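# Four arms sort stickered items into matching-color bins

## Task

Put every item into the container whose color matches the color of the sticker on that item.

## Robot and tools

Setup: four identical i2rt Big YAM arms (arm1, arm2, arm3, arm4) share one scene frame. Its origin is on the floor, +z is up, and all lengths are in metres. Each arm has six revolute joints, a two-finger gripper and a wrist camera. Four fixed room cameras also watch: cam_room_a1, cam_room_a2, cam_room_b1, cam_room_b2. The base (foot) poses are x,y,z plus quat_wxyz. arm1: -0.644, +1.377, +0.914, (+0.682, +0.007, +0.004, +0.731). arm2: -0.655, -0.555, +0.928, (+0.747, +0.002, +0.000, -0.665). arm3: +0.651, -1.332, +0.868, (+0.663, -0.004, -0.006, -0.748). arm4: +0.648, +0.477, +0.879, (+0.687, +0.001, +0.003, +0.727). Each foot faces its own +x. The hand reaches at most about 1.0 m from the joint1 axis.

Joint ranges, with the tolerance for "done". joint1_rad -2.879..2.879 ±0.045: turns the arm about its foot; positive is counter-clockwise seen from above; 0 points along the foot's facing. joint2_rad 0..3.141 ±0.14: shoulder; 0 has the upper arm pointing back, roughly level; increasing lifts it up and then forward. joint3_rad 0..3.019 ±0.09: elbow; 0 is fully folded; increasing opens it. joint4_rad -1.692..1.57 ±0.055: wrist pitch; positive tips the fingers up. joint5_rad -1.57..1.57 ±0.03: sideways swing; positive is to the arm's right. joint6_rad -2.094..2.094 ±0.035: roll; positive is clockwise seen from behind the hand. gripper_m 0..0.093 ±0.003: the fingertip gap in metres. Each finger pushes with roughly 50-64 N, and some grippers are weaker or stronger.

Hand frame: "hand" is the point between the finger pads, about 1 cm behind the tips. The fingers point along the hand's +z axis and open and close along its y axis. hand_target is the hand pose the current joint targets would give. The printed hand pose can be off, more so at long reach.

Tool move: every argument is optional. One object per arm, keyed arm1..arm4, plus "cameras". An arm you leave out keeps its previous command. Each arm's object can contain the following.
- "joints": absolute targets keyed by joint name (joint1_rad..joint6_rad in radians, gripper_m in metres).
- "target": a list of 7 numbers [x, y, z, qw, qx, qy, qz]. This is an absolute hand pose in the scene frame. The hand travels a straight path to it, starting from its current hand_target. When "target" is used, "joints" may contain only gripper_m; anything else is refused.
- "speed": the path's top speed, 0.002..0.5 m/s, default 0.25. It is only allowed together with "target". Rotation is capped at twice that value in rad/s.
- "min_time_s": 0.1..8 s. It sets the least time each joint motion of that arm takes.
Example: {"arm2": {"target": [x,y,z,qw,qx,qy,qz], "speed": 0.2, "joints": {"gripper_m": 0.06}}}.

How motions run:
- All motions in one call begin together.
- All hand paths in a call finish together, paced by the slowest one. A path lasts 0.5 to 10 s and is cut off at 10 s.
- No action runs longer than 15 s.
- Each control step clamps the commanded hand pose to within 100 mm and 20° of the measured one. Position wins over orientation when both can't be met.
- The hand trails its path, can drift sideways, and can overshoot the speed, especially when the arm is nearly straight. Expect it to finish a centimetre or more off.
- Joint-space moves can swing along wide arcs.
- Paths do not avoid obstacles or the other arms.

Cameras: "cameras" takes a list of names, ["all"], or [] for none. The images may be slightly older than the state.

Other tools:
- A move with no action returns the full state, all images and the scene number.
- wait(seconds 0..10, cameras) lets time pass with no new commands.
- zoom_image(camera, region [x0,y0,x1,y1] in pixels, at most 504x504) enlarges part of a camera's newest image.
- read_manual gives the licence texts.
- finished_scene(scene) ends the current scene for good. The goal must hold without the robots, so open the gripper and move away first. Calls after it in the same reply act on the next scene.

Reading results:
- The "move" line lists each arm that was sent a motion, with "done" or its worst status.
- Arms listed under "as last shown" were not commanded; their fields repeat the previous values.
- joint_status/hand_status values:
  - off_target: stopped short and may still be pushing.
  - time_out: the joint keeps pushing toward a nearby target; on_its_own lists these. Send the reported position to relieve the push.
  - not_followed: a safety check blocked it, reported as "joint command not followed" or "pose unreachable". The arm may keep trying until given new targets.
- Joint velocities are in rad/s, with the gripper in m/s. "within noise" means the arm is still.
- Joint torques are in N m and include gravity. Torques 3 and 4 wrap around at ±28.

Gripper: closed on nothing it reads 0.000-0.003. Gripping a hard object it reads up to 0.005 below the object's width, sometimes up to 0.002 above. For a firm grip, command about 0.005 below the width at first contact, and go deeper for soft or round items. To release, command well above the current reading.

Avoid the following:
- Knocking items out of the work area or onto the floor ends the scene.
- Pressing two robots hard together ends it too, and that includes one gripper closing on another arm's fingers. The clearance check can react too late, and it never blocks fingers, gripper housings or cameras from meeting.
- Don't drop items from a height, release them while they are moving, or slam into fixed or heavy objects.
- Arms keep pushing after contact. Long pushes, holding loads, or staying stretched out heat the motors. A MOTOR HOT line appears at 85 °C. At 100 °C the arm goes limp and falls for 30-60 s, and its keys report limit_stop_at_motor_heat; resend the targets afterwards.
- Brief disturbances may nudge loose objects.
- The scene keeps running while you think.
- The first scene is practice and can be skipped with finished_scene.

Each tool is called after "Call:" by a JSON object that holds its "method" and its "body", one argument or row to a line.

## Session

Call:
{"method": "move", "body": {

}}

Call:
{"method": "zoom_image", "body": {
  "camera": "cam_room_b1",
  "region": [200, 290, 368, 416]
}}

Call:
{"method": "zoom_image", "body": {
  "camera": "cam_room_b2",
  "region": [276, 280, 444, 406]
}}

Call:
{"method": "zoom_image", "body": {
  "camera": "cam_room_a1",
  "region": [100, 290, 350, 440]
}}

Call:
{"method": "zoom_image", "body": {
  "camera": "cam_room_a2",
  "region": [250, 280, 500, 430]
}}

Scene clock: 0.00 s.
Joint torques (N m): no reading
Motor temperatures (°C): arm1=[21 23 28 23 21 21 21] | arm2=[23 24 27 22 22 20 23] | arm3=[24 23 24 23 24 23 23] | arm4=[22 21 23 22 24 21 24]
Heat: arm1: hottest joint3_rad 28 °C; arm2: hottest joint3_rad 27 °C; arm3: hottest joint1_rad 24 °C; arm4: hottest joint5_rad 24 °C.
Joint velocities: within noise
arm1.joint_positions: joint1_rad=-0.168 joint2_rad=+0.560 joint3_rad=+1.361 joint4_rad=-1.410 joint5_rad=+0.240 joint6_rad=+0.692 gripper_m=+0.09396
arm1.joint_status: not commanded
arm1.hand: x=-0.5739 y=+1.5732 z=+1.4376 quat_wxyz=(-0.303, +0.280, -0.837, -0.359) (m; scene frame)
arm1.hand_target: x=-0.5739 y=+1.5706 z=+1.4504 quat_wxyz=(-0.308, +0.276, -0.832, -0.370) (m; scene frame)
arm1.hand_status: not commanded
arm2.joint_positions: joint1_rad=+0.198 joint2_rad=+0.636 joint3_rad=+1.409 joint4_rad=-1.213 joint5_rad=-0.086 joint6_rad=-0.484 gripper_m=+0.09396
arm2.joint_status: not commanded
arm2.hand: x=-0.5635 y=-0.7948 z=+1.4992 quat_wxyz=(-0.373, -0.297, -0.790, +0.384) (m; scene frame)
arm2.hand_target: x=-0.5645 y=-0.7917 z=+1.5099 quat_wxyz=(-0.379, -0.294, -0.785, +0.392) (m; scene frame)
arm2.hand_status: not commanded
arm3.joint_positions: joint1_rad=+0.130 joint2_rad=+0.649 joint3_rad=+1.447 joint4_rad=-1.615 joint5_rad=+0.075 joint6_rad=+0.392 gripper_m=+0.09396
arm3.joint_status: not commanded
arm3.hand: x=+0.6387 y=-1.5222 z=+1.3768 quat_wxyz=(-0.293, -0.776, -0.507, +0.235) (m; scene frame)
arm3.hand_target: x=+0.6387 y=-1.5210 z=+1.3861 quat_wxyz=(-0.302, -0.772, -0.504, +0.241) (m; scene frame)
arm3.hand_status: not commanded
arm4.joint_positions: joint1_rad=+0.147 joint2_rad=+0.586 joint3_rad=+1.324 joint4_rad=-1.592 joint5_rad=+0.245 joint6_rad=+0.670 gripper_m=+0.09396
arm4.joint_status: not commanded
arm4.hand: x=+0.6543 y=+0.6697 z=+1.3488 quat_wxyz=(-0.224, +0.451, -0.815, -0.287) (m; scene frame)
arm4.hand_target: x=+0.6546 y=+0.6685 z=+1.3591 quat_wxyz=(-0.227, +0.447, -0.812, -0.299) (m; scene frame)
arm4.hand_status: not commanded
pictures: arm1_cam_wrist, arm2_cam_wrist, arm3_cam_wrist, arm4_cam_wrist, cam_room_a1, cam_room_a2, cam_room_b1, cam_room_b2
Images, in order (width x height): arm1_cam_wrist 672x504, arm2_cam_wrist 672x504, arm3_cam_wrist 672x504, arm4_cam_wrist 672x504, cam_room_a1 672x504, cam_room_a2 672x504, cam_room_b1 672x504, cam_room_b2 672x504.

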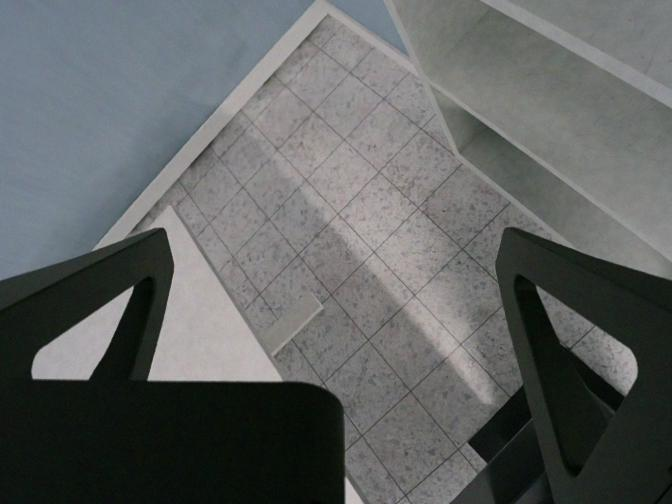

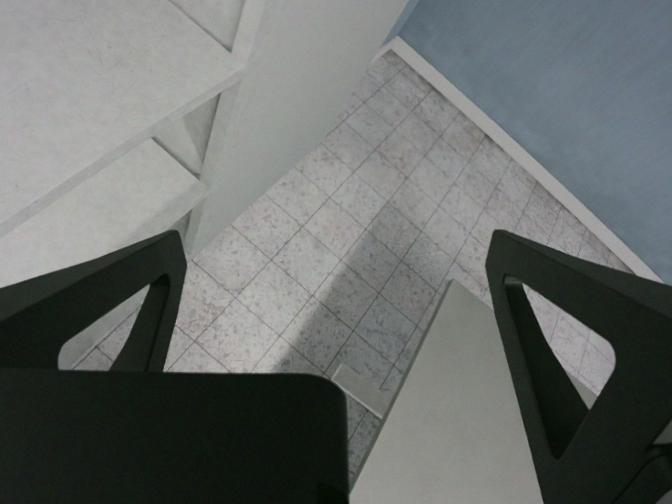

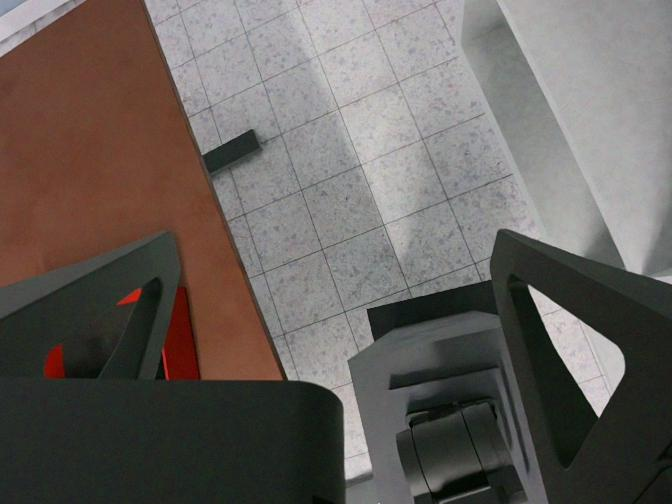

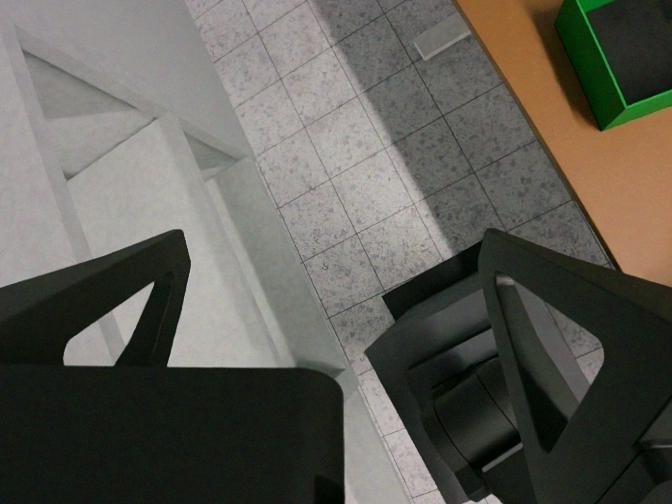

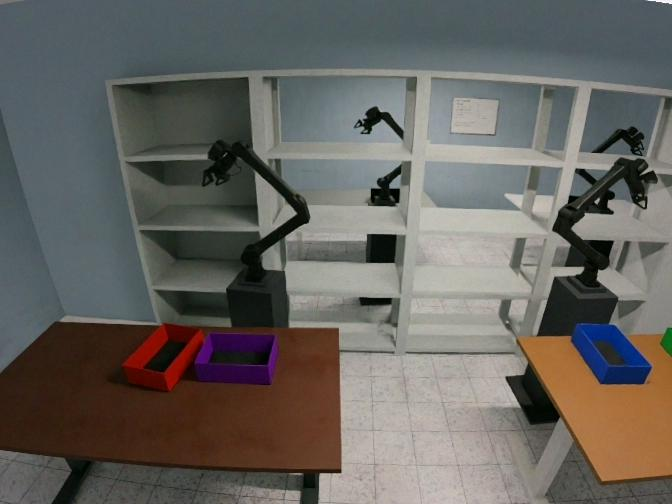

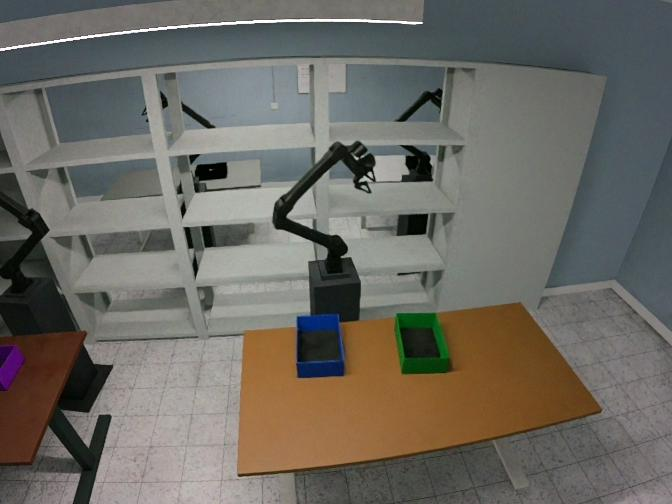

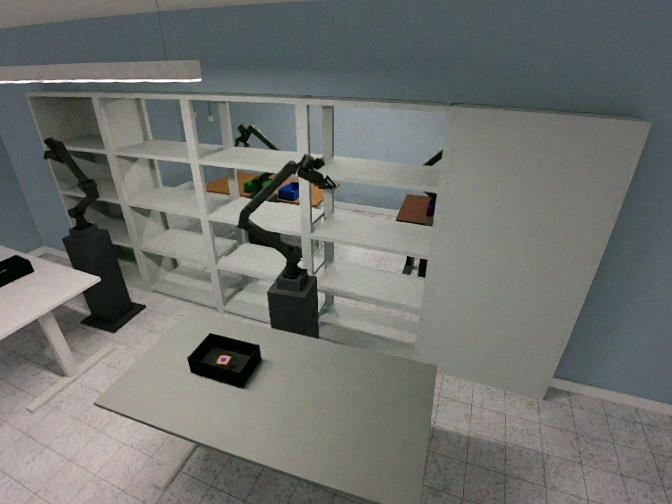

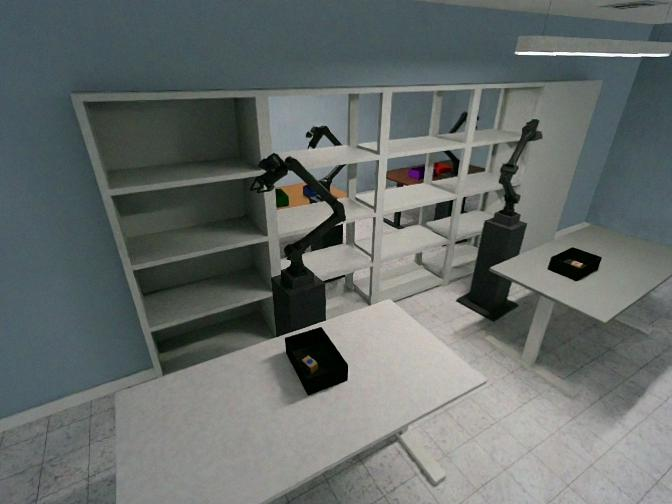

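Scaled by 3.000.

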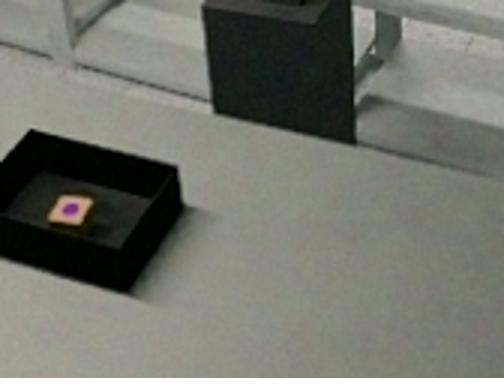

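Scaled by 3.000.

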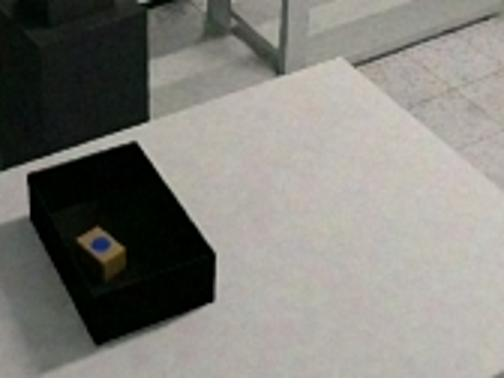

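Scaled by 2.016.

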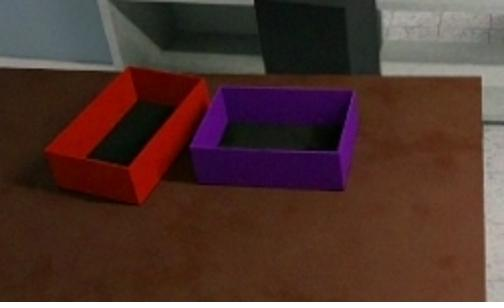

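Scaled by 2.016.

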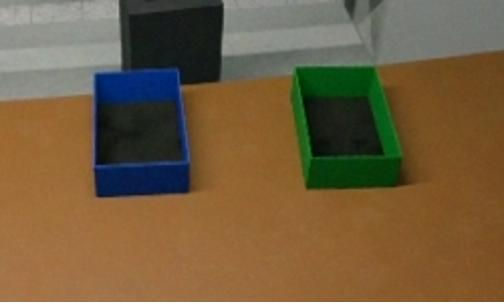

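Call:
{"method": "move", "body": {
  "arm1": {"joints":{"joint1_rad":1.45,"joint2_rad":1.0,"joint3_rad":1.0,"joint4_rad":-0.85,"joint5_rad":0,"joint6_rad":0},"min_time_s":4},
  "arm2": {"joints":{"joint1_rad":-1.9,"joint2_rad":1.0,"joint3_rad":1.0,"joint4_rad":-0.85,"joint5_rad":0,"joint6_rad":0},"min_time_s":4},
  "arm3": {"joints":{"joint1_rad":1.65,"joint2_rad":0.65,"joint3_rad":1.44,"joint4_rad":-1.5,"joint5_rad":0,"joint6_rad":0},"min_time_s":4},
  "arm4": {"joints":{"joint1_rad":-1.5,"joint2_rad":0.65,"joint3_rad":1.44,"joint4_rad":-1.5,"joint5_rad":0,"joint6_rad":0},"min_time_s":4},
  "cameras": ["arm1_cam_wrist","arm2_cam_wrist","arm3_cam_wrist","arm4_cam_wrist"]
}}

Scene clock: 19.93 s.
Joint torques (N m): arm1=[-1.08 -2.9 12.01 2.04 0.01 -0.08] | arm2=[0.85 -6.42 10.7 2.95 0.06 0.23] | arm3=[2.02 1.85 6.79 2.26 -0.04 -0.13] | arm4=[0.62 2.67 10.39 1.84 -0.05 -0.1]
Motor temperatures (°C): arm1=[21 23 30 23 21 21 21] | arm2=[23 24 30 22 22 20 23] | arm3=[24 23 26 23 24 23 23] | arm4=[22 21 27 22 24 21 24]
Heat: arm1: hottest joint3_rad 30 °C; arm2: hottest joint3_rad 30 °C; arm3: hottest joint3_rad 26 °C; arm4: hottest joint3_rad 27 °C.
move: arm1 done; arm2 done; arm3 done; arm4 done
Joint velocities: within noise
arm1.joint_positions: joint1_rad=+1.446 joint2_rad=+0.994 joint3_rad=+0.997 joint4_rad=-0.870 joint5_rad=+0.001 joint6_rad=+0.009 gripper_m=+0.09398
arm1.joint_status: all done
arm1.hand: x=-1.0531 y=+1.4001 z=+1.2177 quat_wxyz=(-0.009, +0.935, -0.030, -0.352) (m; scene frame)
arm1.hand_target: x=-1.0584 y=+1.3988 z=+1.2200 quat_wxyz=(-0.010, +0.933, -0.024, -0.360) (m; scene frame)
arm1.hand_status: not commanded
arm2.joint_positions: joint1_rad=-1.902 joint2_rad=+0.988 joint3_rad=+1.012 joint4_rad=-0.871 joint5_rad=-0.002 joint6_rad=-0.015 gripper_m=+0.09397
arm2.joint_status: all done
arm2.hand: x=-1.0624 y=-0.4678 z=+1.2354 quat_wxyz=(+0.041, -0.931, +0.092, +0.352) (m; scene frame)
arm2.hand_target: x=-1.0661 y=-0.4673 z=+1.2272 quat_wxyz=(+0.039, -0.931, +0.099, +0.350) (m; scene frame)
arm2.hand_status: not commanded
arm3.joint_positions: joint1_rad=+1.638 joint2_rad=+0.649 joint3_rad=+1.447 joint4_rad=-1.517 joint5_rad=+0.002 joint6_rad=+0.008 gripper_m=+0.09397
arm3.joint_status: all done
arm3.hand: x=+0.8646 y=-1.3368 z=+1.3917 quat_wxyz=(-0.414, -0.026, -0.910, +0.017) (m; scene frame)
arm3.hand_target: x=+0.8685 y=-1.3339 z=+1.3913 quat_wxyz=(-0.418, -0.016, -0.908, +0.015) (m; scene frame)
arm3.hand_status: not commanded
arm4.joint_positions: joint1_rad=-1.496 joint2_rad=+0.638 joint3_rad=+1.395 joint4_rad=-1.518 joint5_rad=+0.004 joint6_rad=+0.015 gripper_m=+0.09396
arm4.joint_status: all done
arm4.hand: x=+0.8639 y=+0.5062 z=+1.3798 quat_wxyz=(-0.390, +0.054, -0.919, -0.026) (m; scene frame)
arm4.hand_target: x=+0.8670 y=+0.5065 z=+1.4015 quat_wxyz=(-0.414, +0.059, -0.908, -0.025) (m; scene frame)
arm4.hand_status: not commanded
pictures: arm1_cam_wrist, arm2_cam_wrist, arm3_cam_wrist, arm4_cam_wrist
Images, in order (width x height): arm1_cam_wrist 672x504, arm2_cam_wrist 672x504, arm3_cam_wrist 672x504, arm4_cam_wrist 672x504.

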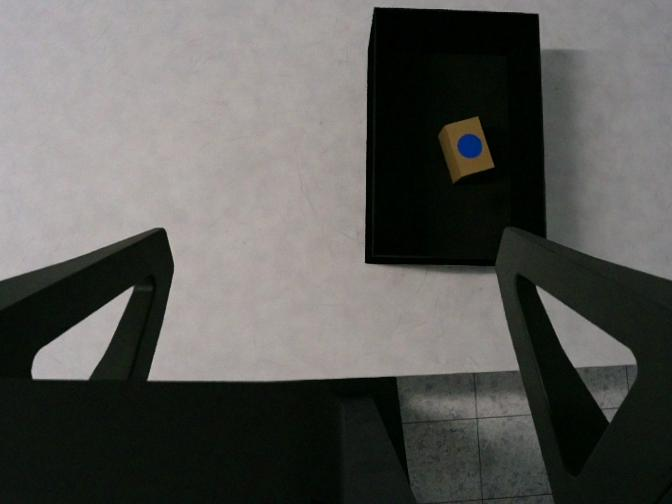

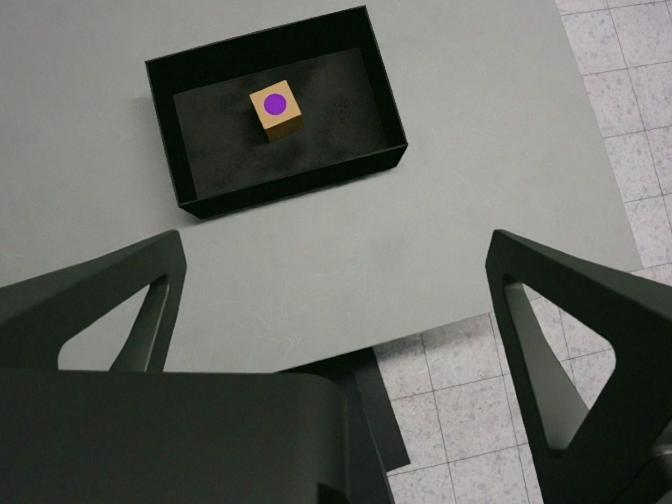

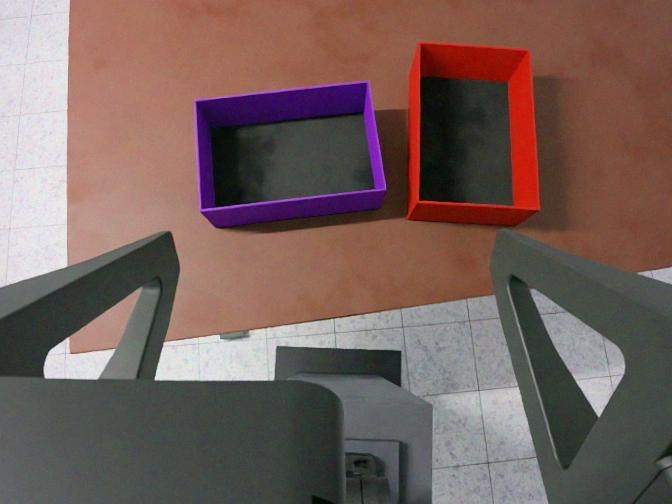

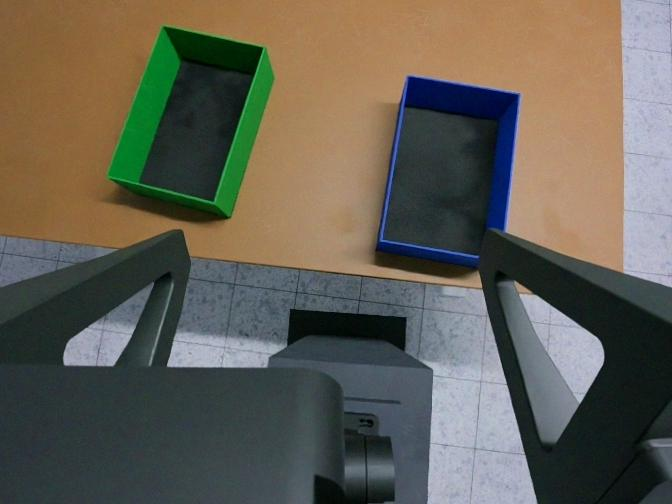

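Call:
{"method": "move", "body": {
  "arm1": {"target":[-1.225,1.572,0.95,-0.1611,0.7559,-0.6013,-0.2025],"speed":0.3},
  "arm2": {"target":[-1.318,-0.495,0.95,0.0127,0.976,0.0597,-0.2076],"speed":0.3},
  "cameras": ["arm1_cam_wrist","arm2_cam_wrist"]
}}

Scene clock: 81.93 s.
Joint torques (N m): arm1=[-2.2 -15.21 13.82 0.23 0.43 0.15] | arm2=[1.44 -19.49 14.02 0.92 -0.29 -0.09] | arm3=[2.14 1.79 6.8 2.22 -0.05 -0.12] | arm4=[0.97 2.73 10.39 1.84 -0.07 -0.07]
Motor temperatures (°C): arm1=[21 24 35 23 21 21 21] | arm2=[23 24 32 22 22 20 23] | arm3=[24 23 27 23 24 23 23] | arm4=[22 21 31 22 24 21 24]
Heat: arm1: hottest joint3_rad 35 °C; arm2: hottest joint3_rad 32 °C; arm3: hottest joint3_rad 27 °C; arm4: hottest joint3_rad 31 °C.
move: arm1 off_target; arm2 off_target
Joint velocities: within noise
arm1.joint_positions: joint1_rad=+1.316 joint2_rad=+1.974 joint3_rad=+1.367 joint4_rad=-0.789 joint5_rad=+0.472 joint6_rad=+1.086 gripper_m=+0.09398
arm1.joint_status: not commanded
arm1.hand: x=-1.2053 y=+1.5640 z=+0.9325 quat_wxyz=(-0.169, +0.765, -0.593, -0.185) (m; scene frame)
arm1.hand_target: x=-1.2240 y=+1.5717 z=+0.9506 quat_wxyz=(-0.161, +0.756, -0.601, -0.203) (m; scene frame)
arm1.hand_status: off_target (0.028 m and 2.6 deg from the pose sent, 0.362 m and 74.1 deg at the start)
arm2.joint_positions: joint1_rad=-1.812 joint2_rad=+1.973 joint3_rad=+1.395 joint4_rad=-0.600 joint5_rad=-0.095 joint6_rad=-0.201 gripper_m=+0.09397
arm2.joint_status: not commanded
arm2.hand: x=-1.2989 y=-0.4909 z=+0.9419 quat_wxyz=(-0.013, -0.979, -0.047, +0.198) (m; scene frame)
arm2.hand_target: x=-1.3171 y=-0.4952 z=+0.9504 quat_wxyz=(-0.012, -0.976, -0.060, +0.208) (m; scene frame)
arm2.hand_status: off_target (0.021 m and 1.8 deg from the pose sent, 0.384 m and 25.3 deg at the start)
arm3, arm4: as last shown
arm4.joint_positions: joint1_rad=-1.496 joint2_rad=+0.638 joint3_rad=+1.395 joint4_rad=-1.518 joint5_rad=+0.004 joint6_rad=+0.014 gripper_m=+0.09396
pictures: arm1_cam_wrist, arm2_cam_wrist
Images, in order (width x height): arm1_cam_wrist 672x504, arm2_cam_wrist 672x504.

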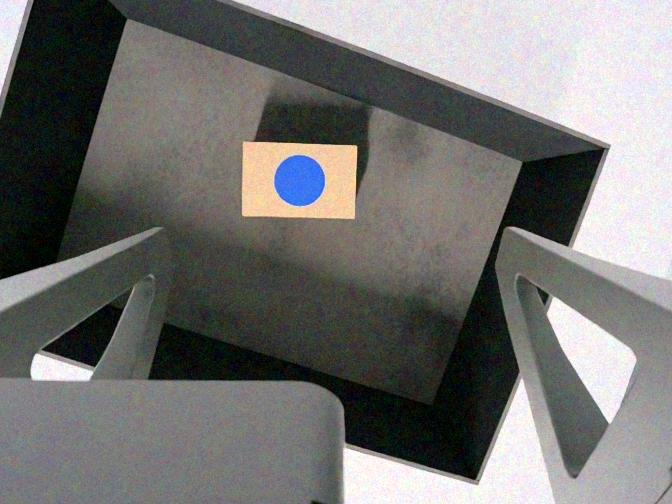

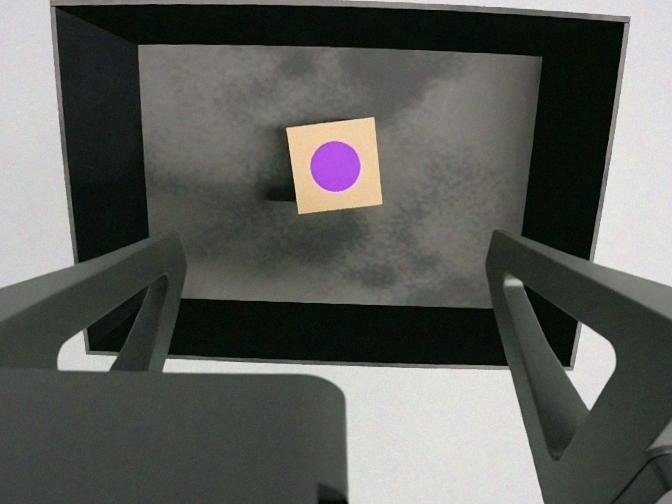

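Call:
{"method": "move", "body": {
  "arm1": {"target":[-1.248,1.590,0.80,-0.1611,0.7559,-0.6013,-0.2025],"speed":0.2},
  "arm2": {"target":[-1.330,-0.497,0.80,0.0323,0.9458,0.0994,-0.3073],"speed":0.2},
  "cameras": ["arm1_cam_wrist","arm2_cam_wrist"]
}}

Scene clock: 94.07 s.
Joint torques (N m): arm1=[-3.02 -17.08 11.32 1.48 0.34 -0.03] | arm2=[-0.15 -21.25 7.27 2.69 -0.37 -0.08] | arm3=[2.2 1.67 6.8 2.26 -0.06 -0.12] | arm4=[0.26 2.49 10.47 1.89 -0.07 -0.11]
Motor temperatures (°C): arm1=[21 24 36 23 22 21 21] | arm2=[23 24 33 22 22 20 23] | arm3=[24 23 27 23 24 23 23] | arm4=[22 21 31 22 24 21 24]
Heat: arm1: hottest joint3_rad 36 °C; arm2: hottest joint3_rad 33 °C; arm3: hottest joint3_rad 27 °C; arm4: hottest joint3_rad 31 °C.
move: arm1 off_target; arm2 done
Joint velocities: within noise
arm1.joint_positions: joint1_rad=+1.297 joint2_rad=+2.267 joint3_rad=+1.417 joint4_rad=-0.552 joint5_rad=+0.472 joint6_rad=+1.080 gripper_m=+0.09398
arm1.joint_status: not commanded
arm1.hand: x=-1.2241 y=+1.5794 z=+0.7882 quat_wxyz=(-0.172, +0.762, -0.598, -0.180) (m; scene frame)
arm1.hand_target: x=-1.2469 y=+1.5898 z=+0.8011 quat_wxyz=(-0.161, +0.756, -0.601, -0.203) (m; scene frame)
arm1.hand_status: off_target (0.029 m and 3.1 deg from the pose sent, 0.141 m and 2.7 deg at the start)
arm2.joint_positions: joint1_rad=-1.815 joint2_rad=+2.235 joint3_rad=+1.315 joint4_rad=-0.051 joint5_rad=-0.200 joint6_rad=-0.267 gripper_m=+0.09397
arm2.joint_status: not commanded
arm2.hand: x=-1.3316 y=-0.5029 z=+0.8076 quat_wxyz=(-0.035, -0.947, -0.096, +0.305) (m; scene frame)
arm2.hand_target: x=-1.3299 y=-0.4971 z=+0.8001 quat_wxyz=(-0.032, -0.946, -0.099, +0.307) (m; scene frame)
arm2.hand_status: done (0.010 m and 0.5 deg from the pose sent, 0.145 m and 14.5 deg at the start)
arm3, arm4: as last shown
pictures: arm1_cam_wrist, arm2_cam_wrist
Images, in order (width x height): arm1_cam_wrist 672x504, arm2_cam_wrist 672x504.

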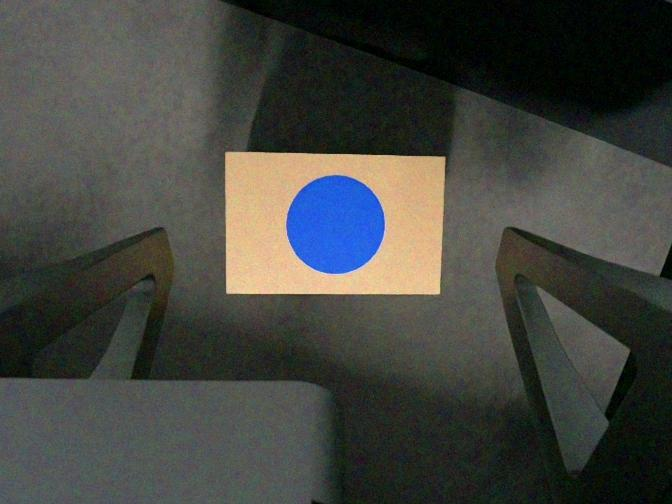

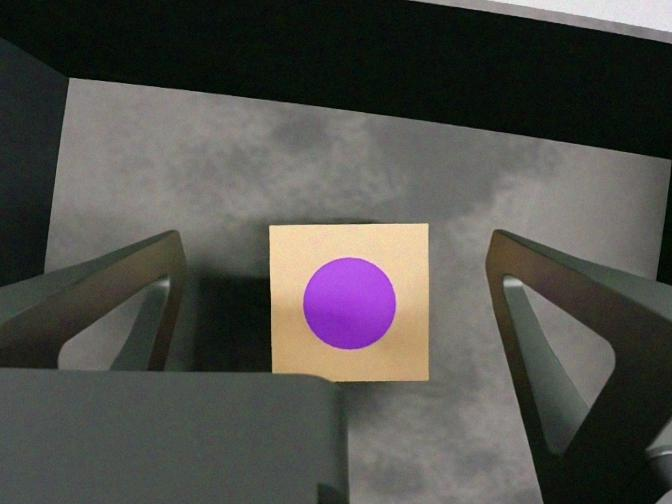

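Call:
{"method": "move", "body": {
  "arm1": {"target":[-1.250,1.597,0.766,-0.1611,0.7559,-0.6013,-0.2025],"speed":0.1},
  "arm2": {"target":[-1.316,-0.490,0.748,0.0323,0.9458,0.0994,-0.3073],"speed":0.1},
  "cameras": ["arm1_cam_wrist","arm2_cam_wrist"]
}}

Scene clock: 102.83 s.
Joint torques (N m): arm1=[-2.37 -16.85 10.86 1.31 0.32 -0.1] | arm2=[0.09 -20.48 6.26 2.66 -0.37 -0.08] | arm3=[2.26 1.79 6.79 2.19 -0.05 -0.13] | arm4=[0.32 2.67 10.4 1.81 -0.05 -0.09]
Motor temperatures (°C): arm1=[21 24 36 23 22 21 21] | arm2=[23 25 32 22 22 20 23] | arm3=[24 23 27 23 24 23 23] | arm4=[22 21 32 22 24 21 24]
Heat: arm1: hottest joint3_rad 36 °C; arm2: hottest joint3_rad 32 °C; arm3: hottest joint3_rad 27 °C; arm4: hottest joint3_rad 32 °C.
move: arm1 off_target; arm2 off_target
Joint velocities: within noise
arm1.joint_positions: joint1_rad=+1.286 joint2_rad=+2.333 joint3_rad=+1.440 joint4_rad=-0.497 joint5_rad=+0.469 joint6_rad=+1.068 gripper_m=+0.09398
arm1.joint_status: not commanded
arm1.hand: x=-1.2281 y=+1.5863 z=+0.7583 quat_wxyz=(-0.171, +0.762, -0.598, -0.182) (m; scene frame)
arm1.hand_target: x=-1.2490 y=+1.5968 z=+0.7669 quat_wxyz=(-0.161, +0.756, -0.601, -0.203) (m; scene frame)
arm1.hand_status: off_target (0.026 m and 2.7 deg from the pose sent, 0.038 m and 3.1 deg at the start)
arm2.joint_positions: joint1_rad=-1.831 joint2_rad=+2.322 joint3_rad=+1.301 joint4_rad=+0.056 joint5_rad=-0.209 joint6_rad=-0.280 gripper_m=+0.09397
arm2.joint_status: not commanded
arm2.hand: x=-1.3216 y=-0.4945 z=+0.7612 quat_wxyz=(-0.033, -0.945, -0.096, +0.310) (m; scene frame)
arm2.hand_target: x=-1.3157 y=-0.4901 z=+0.7483 quat_wxyz=(-0.032, -0.946, -0.099, +0.307) (m; scene frame)
arm2.hand_status: off_target (0.015 m and 0.5 deg from the pose sent, 0.063 m and 0.5 deg at the start)
arm3, arm4: as last shown
pictures: arm1_cam_wrist, arm2_cam_wrist
Images, in order (width x height): arm1_cam_wrist 672x504, arm2_cam_wrist 672x504.

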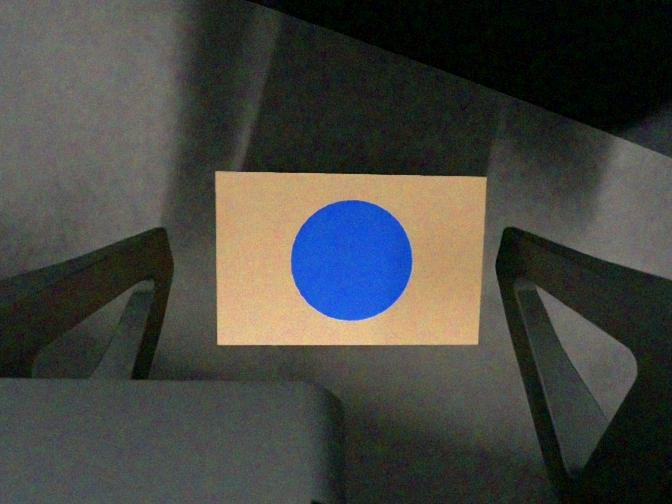

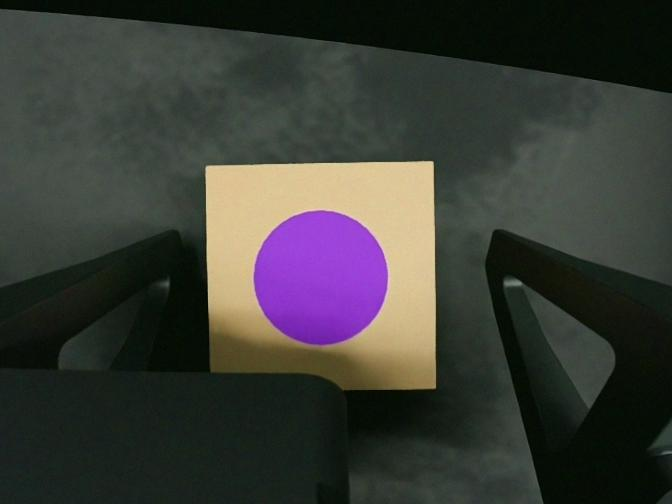

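Call:
{"method": "move", "body": {
  "arm1": {"joints":{"gripper_m":0.055}},
  "arm2": {"joints":{"gripper_m":0.043}},
  "cameras": ["arm1_cam_wrist","arm2_cam_wrist"]
}}

Call:
{"method": "move", "body": {
  "arm1": {"target":[-1.20,1.585,1.00,-0.1611,0.7559,-0.6013,-0.2025],"speed":0.15},
  "arm2": {"target":[-1.27,-0.49,1.00,0.0323,0.9458,0.0994,-0.3073],"speed":0.15},
  "cameras": ["arm1_cam_wrist","arm2_cam_wrist"]
}}

Scene clock: 107.93 s.
Joint torques (N m): arm1=[-2.67 -17.08 11.03 1.07 0.37 -0.04] | arm2=[0.03 -20.66 6.27 2.66 -0.31 -0.06] | arm3=[2.26 1.67 6.79 2.21 -0.05 -0.12] | arm4=[0.5 2.02 10.56 1.88 -0.08 -0.1]
Motor temperatures (°C): arm1=[21 24 35 23 22 21 21] | arm2=[23 25 32 22 22 20 23] | arm3=[24 23 27 23 24 23 23] | arm4=[22 21 32 22 24 21 24]
Heat: arm1: hottest joint3_rad 35 °C; arm2: hottest joint3_rad 32 °C; arm3: hottest joint3_rad 27 °C; arm4: hottest joint3_rad 32 °C.
move: arm1 off_target; arm2 off_target
Joint velocities: within noise
arm1.joint_positions: joint1_rad=+1.286 joint2_rad=+2.333 joint3_rad=+1.440 joint4_rad=-0.496 joint5_rad=+0.468 joint6_rad=+1.068 gripper_m=+0.06816
arm1.joint_status: gripper_m off_target (ended at +0.06819, target +0.05500)
arm1.hand: x=-1.2284 y=+1.5863 z=+0.7583 quat_wxyz=(-0.170, +0.762, -0.598, -0.183) (m; scene frame)
arm1.hand_target: x=-1.2489 y=+1.5967 z=+0.7669 quat_wxyz=(-0.161, +0.756, -0.601, -0.203) (m; scene frame)
arm1.hand_status: not commanded
arm2.joint_positions: joint1_rad=-1.831 joint2_rad=+2.322 joint3_rad=+1.301 joint4_rad=+0.057 joint5_rad=-0.210 joint6_rad=-0.282 gripper_m=+0.05305
arm2.joint_status: gripper_m off_target (ended at +0.05308, target +0.04300)
arm2.hand: x=-1.3217 y=-0.4947 z=+0.7613 quat_wxyz=(-0.034, -0.945, -0.097, +0.310) (m; scene frame)
arm2.hand_target: x=-1.3157 y=-0.4901 z=+0.7483 quat_wxyz=(-0.032, -0.946, -0.099, +0.307) (m; scene frame)
arm2.hand_status: not commanded
arm3, arm4: as last shown
pictures: arm1_cam_wrist, arm2_cam_wrist
Images, in order (width x height): arm1_cam_wrist 672x504, arm2_cam_wrist 672x504.

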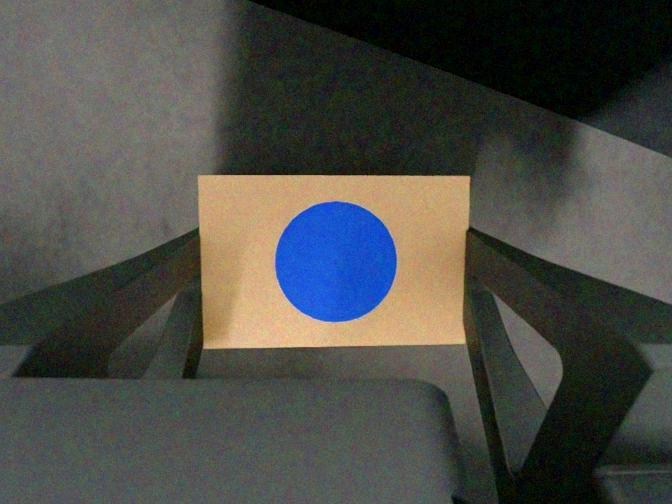

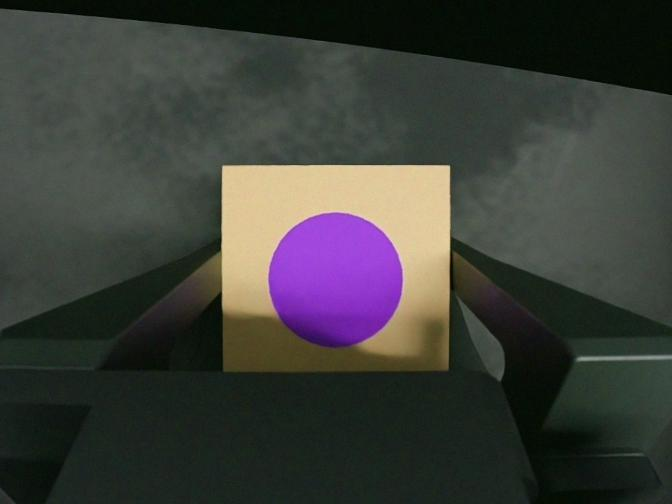

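Scene clock: 110.30 s.
Joint torques (N m): arm1=[-2.2 -16.44 11 0.25 0.32 -0.05] | arm2=[-0.15 -18.84 9.91 1.35 -0.39 -0.09] | arm3=[2.2 1.67 6.8 2.21 -0.05 -0.13] | arm4=[0.38 2.32 10.37 1.83 -0.06 -0.09]
Motor temperatures (°C): arm1=[21 24 35 23 22 21 21] | arm2=[23 25 32 22 22 20 23] | arm3=[24 23 27 23 24 23 23] | arm4=[22 21 32 22 24 21 24]
Heat: arm1: hottest joint3_rad 35 °C; arm2: hottest joint3_rad 32 °C; arm3: hottest joint3_rad 27 °C; arm4: hottest joint3_rad 32 °C.
move: arm1 off_target; arm2 done
Joint velocities: within noise
arm1.joint_positions: joint1_rad=+1.286 joint2_rad=+1.881 joint3_rad=+1.379 joint4_rad=-0.859 joint5_rad=+0.468 joint6_rad=+1.068 gripper_m=+0.06818
arm1.joint_status: not commanded
arm1.hand: x=-1.1969 y=+1.5795 z=+0.9855 quat_wxyz=(-0.164, +0.759, -0.600, -0.195) (m; scene frame)
arm1.hand_target: x=-1.1998 y=+1.5849 z=+0.9998 quat_wxyz=(-0.161, +0.756, -0.601, -0.203) (m; scene frame)
arm1.hand_status: off_target (0.016 m and 1.0 deg from the pose sent, 0.243 m and 2.6 deg at the start)
arm2.joint_positions: joint1_rad=-1.845 joint2_rad=+1.776 joint3_rad=+1.175 joint4_rad=-0.369 joint5_rad=-0.217 joint6_rad=-0.292 gripper_m=+0.05305
arm2.joint_status: not commanded
arm2.hand: x=-1.2719 y=-0.4951 z=+0.9975 quat_wxyz=(-0.034, -0.946, -0.096, +0.309) (m; scene frame)
arm2.hand_target: x=-1.2701 y=-0.4899 z=+1.0000 quat_wxyz=(-0.032, -0.946, -0.099, +0.307) (m; scene frame)
arm2.hand_status: done (0.006 m and 0.4 deg from the pose sent, 0.244 m and 0.5 deg at the start)
arm3, arm4: as last shown
pictures: arm1_cam_wrist, arm2_cam_wrist
Images, in order (width x height): arm1_cam_wrist 672x504, arm2_cam_wrist 672x504.

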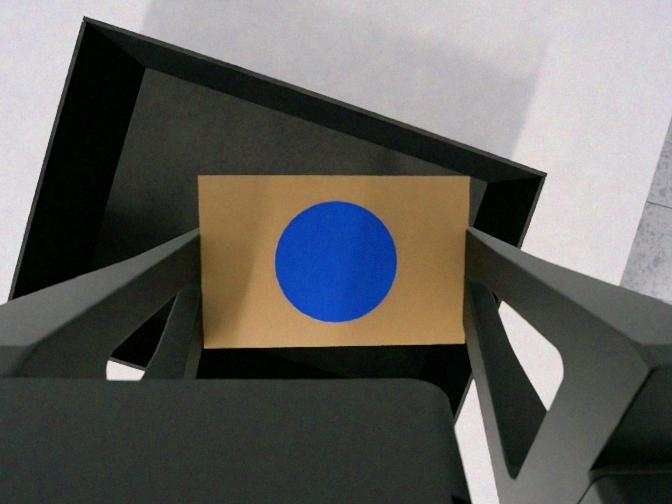

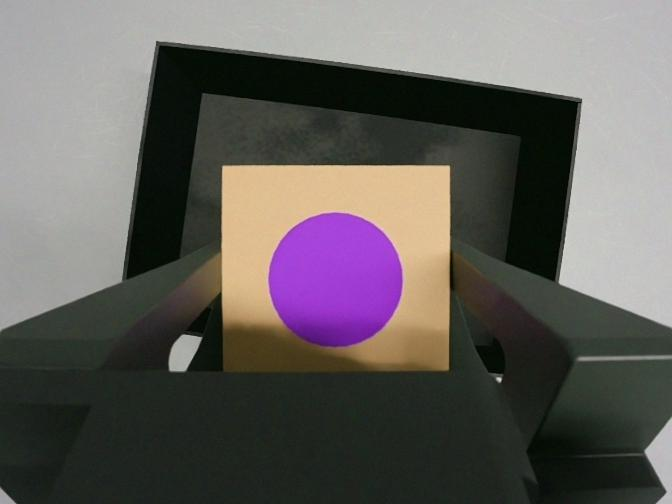

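Call:
{"method": "move", "body": {
  "arm1": {"joints":{"joint2_rad":0.65,"joint3_rad":1.25,"joint4_rad":-1.6,"joint5_rad":0,"joint6_rad":0},"min_time_s":2.5},
  "arm2": {"joints":{"joint2_rad":0.65,"joint3_rad":1.2,"joint4_rad":-1.45,"joint5_rad":0,"joint6_rad":0},"min_time_s":2.5}
}}

Call:
{"method": "move", "body": {
  "arm1": {"joints":{"joint1_rad":-2.43},"min_time_s":4},
  "arm2": {"joints":{"joint1_rad":0.825},"min_time_s":4},
  "arm3": {"joints":{"joint1_rad":-1.92,"joint2_rad":0.65,"joint3_rad":1.1,"joint4_rad":-1.1,"joint5_rad":0,"joint6_rad":0},"min_time_s":4},
  "arm4": {"joints":{"joint1_rad":1.068,"joint2_rad":0.65,"joint3_rad":1.1,"joint4_rad":-1.1,"joint5_rad":0,"joint6_rad":0},"min_time_s":4}
}}

Call:
{"method": "move", "body": {
  "arm1": {"target":[-0.33,1.045,1.09,-0.2462,-0.3742,-0.888,0.1038],"speed":0.25},
  "arm2": {"target":[-0.33,-0.79,1.09,-0.3057,-0.2926,-0.9006,0.0993],"speed":0.25},
  "cameras": ["arm1_cam_wrist","arm2_cam_wrist","arm3_cam_wrist","arm4_cam_wrist","cam_room_b1","cam_room_b2"]
}}

Scene clock: 131.20 s.
Joint torques (N m): arm1=[-3.14 4.01 9.76 1.01 -0.05 -0.06] | arm2=[0.15 -0.5 12.37 1.51 0.16 0.21] | arm3=[2.14 1.79 6.76 2.24 -0.05 -0.12] | arm4=[0.5 2.08 10.39 1.89 -0.03 -0.11]
Motor temperatures (°C): arm1=[21 25 35 23 22 21 22] | arm2=[23 26 32 22 22 20 24] | arm3=[24 23 27 23 24 23 23] | arm4=[22 21 33 22 24 21 24]
Heat: arm1: hottest joint3_rad 35 °C; arm2: hottest joint3_rad 32 °C; arm3: hottest joint3_rad 27 °C; arm4: hottest joint3_rad 33 °C.
move: arm1 done; arm2 done
Joint velocities: within noise
arm1.joint_positions: joint1_rad=+1.286 joint2_rad=+0.642 joint3_rad=+1.248 joint4_rad=-1.592 joint5_rad=+0.002 joint6_rad=+0.009 gripper_m=+0.06818
arm1.joint_status: all done
arm1.hand: x=-0.8422 y=+1.4219 z=+1.3400 quat_wxyz=(-0.031, +0.949, -0.107, -0.295) (m; scene frame)
arm1.hand_target: x=-0.8424 y=+1.4234 z=+1.3382 quat_wxyz=(-0.032, +0.951, -0.107, -0.288) (m; scene frame)
arm1.hand_status: not commanded
arm2.joint_positions: joint1_rad=-1.846 joint2_rad=+0.644 joint3_rad=+1.175 joint4_rad=-1.438 joint5_rad=-0.004 joint6_rad=-0.015 gripper_m=+0.05305
arm2.joint_status: all done
arm2.hand: x=-0.8947 y=-0.5188 z=+1.3381 quat_wxyz=(+0.028, -0.943, +0.066, +0.324) (m; scene frame)
arm2.hand_target: x=-0.8936 y=-0.5161 z=+1.3470 quat_wxyz=(+0.029, -0.941, +0.078, +0.327) (m; scene frame)
arm2.hand_status: not commanded
arm3, arm4: as last shown
pictures: none

Scene clock: 135.53 s.
Joint torques (N m): arm1=[-2.78 3.66 9.88 1.13 -0.02 -0.04] | arm2=[1.03 -0.38 12.34 1.51 -0.05 0.2] | arm3=[0.56 -1.08 8.65 2.28 -0.02 -0.12] | arm4=[0.97 0.09 8.57 1.99 -0.01 -0.08]
Motor temperatures (°C): arm1=[21 25 35 23 22 21 22] | arm2=[23 26 32 22 22 20 24] | arm3=[24 23 27 23 24 23 23] | arm4=[22 21 33 22 24 21 24]
Heat: arm1: hottest joint3_rad 35 °C; arm2: hottest joint3_rad 32 °C; arm3: hottest joint3_rad 27 °C; arm4: hottest joint3_rad 33 °C.
move: arm1 done; arm2 done; arm3 done; arm4 done
Joint velocities: within noise
arm1.joint_positions: joint1_rad=-2.423 joint2_rad=+0.642 joint3_rad=+1.248 joint4_rad=-1.592 joint5_rad=+0.000 joint6_rad=+0.007 gripper_m=+0.06821
arm1.joint_status: all done
arm1.hand: x=-0.4886 y=+1.2276 z=+1.3340 quat_wxyz=(-0.260, -0.368, -0.886, +0.111) (m; scene frame)
arm1.hand_target: x=-0.4893 y=+1.2262 z=+1.3322 quat_wxyz=(-0.253, -0.369, -0.888, +0.110) (m; scene frame)
arm1.hand_status: not commanded
arm2.joint_positions: joint1_rad=+0.821 joint2_rad=+0.644 joint3_rad=+1.175 joint4_rad=-1.438 joint5_rad=+0.000 joint6_rad=-0.014 gripper_m=+0.05306
arm2.joint_status: all done
arm2.hand: x=-0.4611 y=-0.7000 z=+1.3384 quat_wxyz=(-0.309, -0.288, -0.900, +0.102) (m; scene frame)
arm2.hand_target: x=-0.4611 y=-0.6988 z=+1.3472 quat_wxyz=(-0.313, -0.293, -0.898, +0.100) (m; scene frame)
arm2.hand_status: not commanded
arm3.joint_positions: joint1_rad=-1.910 joint2_rad=+0.649 joint3_rad=+1.106 joint4_rad=-1.117 joint5_rad=+0.001 joint6_rad=+0.007 gripper_m=+0.09400
arm3.joint_status: all done
arm3.hand: x=+0.3819 y=-1.1920 z=+1.2952 quat_wxyz=(+0.093, -0.875, +0.211, +0.426) (m; scene frame)
arm3.hand_target: x=+0.3807 y=-1.1882 z=+1.2951 quat_wxyz=(+0.098, -0.872, +0.211, +0.430) (m; scene frame)
arm3.hand_status: not commanded
arm4.joint_positions: joint1_rad=+1.067 joint2_rad=+0.640 joint3_rad=+1.099 joint4_rad=-1.119 joint5_rad=+0.002 joint6_rad=+0.013 gripper_m=+0.09398
arm4.joint_status: all done
arm4.hand: x=+0.3824 y=+0.6082 z=+1.3083 quat_wxyz=(-0.094, +0.873, -0.207, -0.431) (m; scene frame)
arm4.hand_target: x=+0.3770 y=+0.6100 z=+1.3097 quat_wxyz=(-0.096, +0.873, -0.199, -0.435) (m; scene frame)
arm4.hand_status: not commanded
pictures: none

Scene clock: 137.60 s.
Joint torques (N m): arm1=[-2.02 -7.71 11.93 2.09 -0.07 -0.07] | arm2=[1.55 -7.65 10.58 2.89 0.15 0.22] | arm3=[0.5 -1.03 8.61 2.3 -0.02 -0.11] | arm4=[0.97 0.38 8.64 1.96 -0.02 -0.07]
Motor temperatures (°C): arm1=[21 25 34 23 22 21 22] | arm2=[23 26 32 22 22 20 24] | arm3=[24 23 27 23 24 23 23] | arm4=[22 21 33 22 24 21 24]
Heat: arm1: hottest joint3_rad 34 °C; arm2: hottest joint3_rad 32 °C; arm3: hottest joint3_rad 27 °C; arm4: hottest joint3_rad 33 °C.
move: arm1 off_target; arm2 done
Joint velocities: within noise
arm1.joint_positions: joint1_rad=-2.454 joint2_rad=+1.245 joint3_rad=+0.910 joint4_rad=-0.724 joint5_rad=-0.020 joint6_rad=-0.011 gripper_m=+0.06821
arm1.joint_status: not commanded
arm1.hand: x=-0.3320 y=+1.0538 z=+1.0775 quat_wxyz=(-0.228, -0.376, -0.893, +0.094) (m; scene frame)
arm1.hand_target: x=-0.3302 y=+1.0453 z=+1.0901 quat_wxyz=(-0.246, -0.374, -0.888, +0.104) (m; scene frame)
arm1.hand_status: off_target (0.015 m and 2.4 deg from the pose sent, 0.344 m and 1.9 deg at the start)
arm2.joint_positions: joint1_rad=+0.824 joint2_rad=+1.050 joint3_rad=+0.696 joint4_rad=-0.581 joint5_rad=+0.004 joint6_rad=-0.010 gripper_m=+0.05306
arm2.joint_status: not commanded
arm2.hand: x=-0.3344 y=-0.7910 z=+1.0887 quat_wxyz=(-0.296, -0.291, -0.904, +0.098) (m; scene frame)
arm2.hand_target: x=-0.3301 y=-0.7899 z=+1.0900 quat_wxyz=(-0.306, -0.292, -0.901, +0.099) (m; scene frame)
arm2.hand_status: done (0.005 m and 1.2 deg from the pose sent, 0.295 m and 0.7 deg at the start)
arm3, arm4: as last shown
pictures: arm1_cam_wrist, arm2_cam_wrist, arm3_cam_wrist, arm4_cam_wrist, cam_room_b1, cam_room_b2
Images, in order (width x height): arm1_cam_wrist 672x504, arm2_cam_wrist 672x504, arm3_cam_wrist 672x504, arm4_cam_wrist 672x504, cam_room_b1 672x504, cam_room_b2 672x504.

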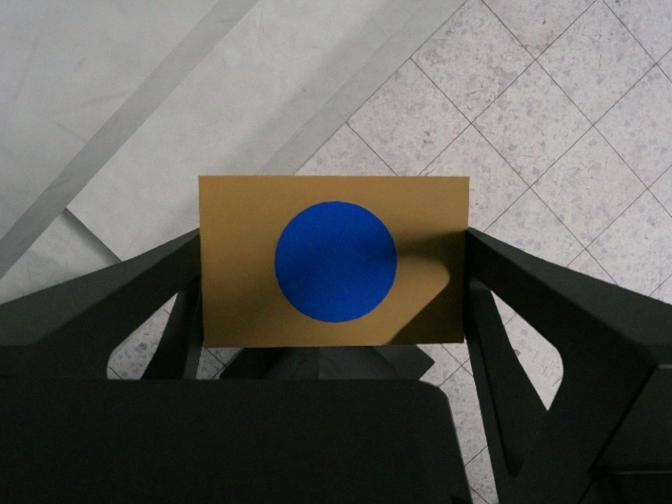

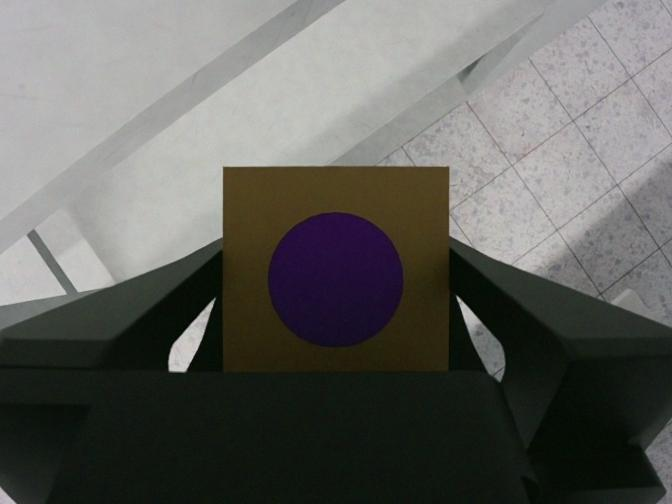

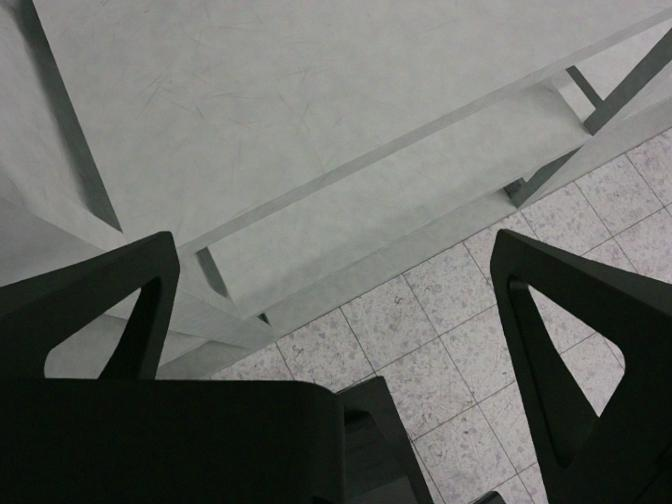

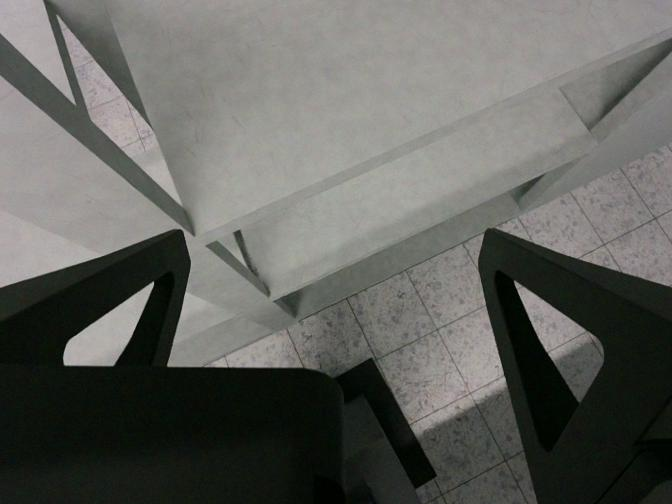

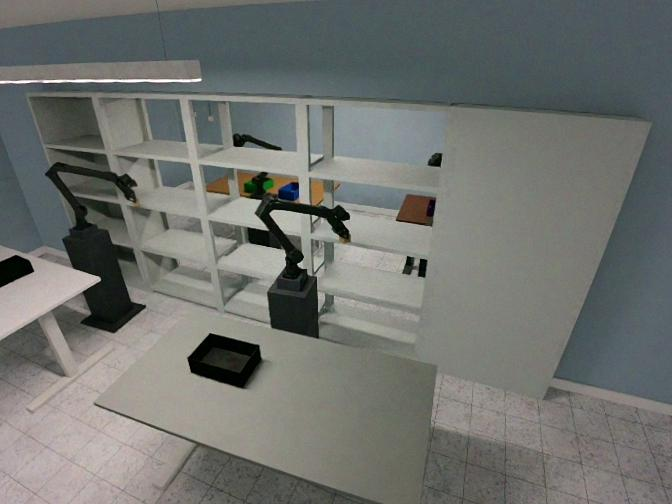

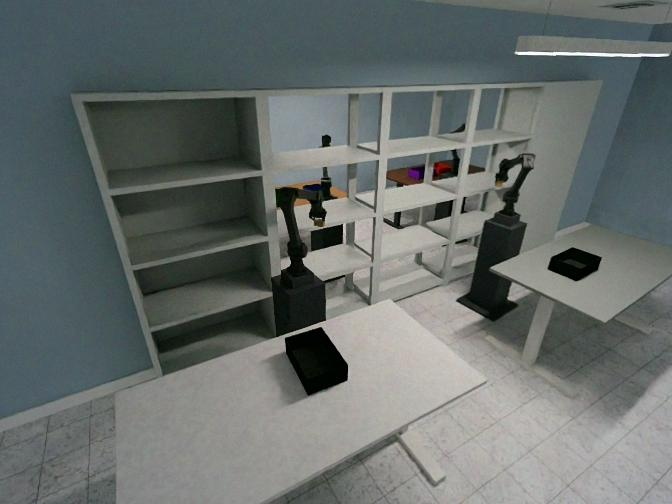

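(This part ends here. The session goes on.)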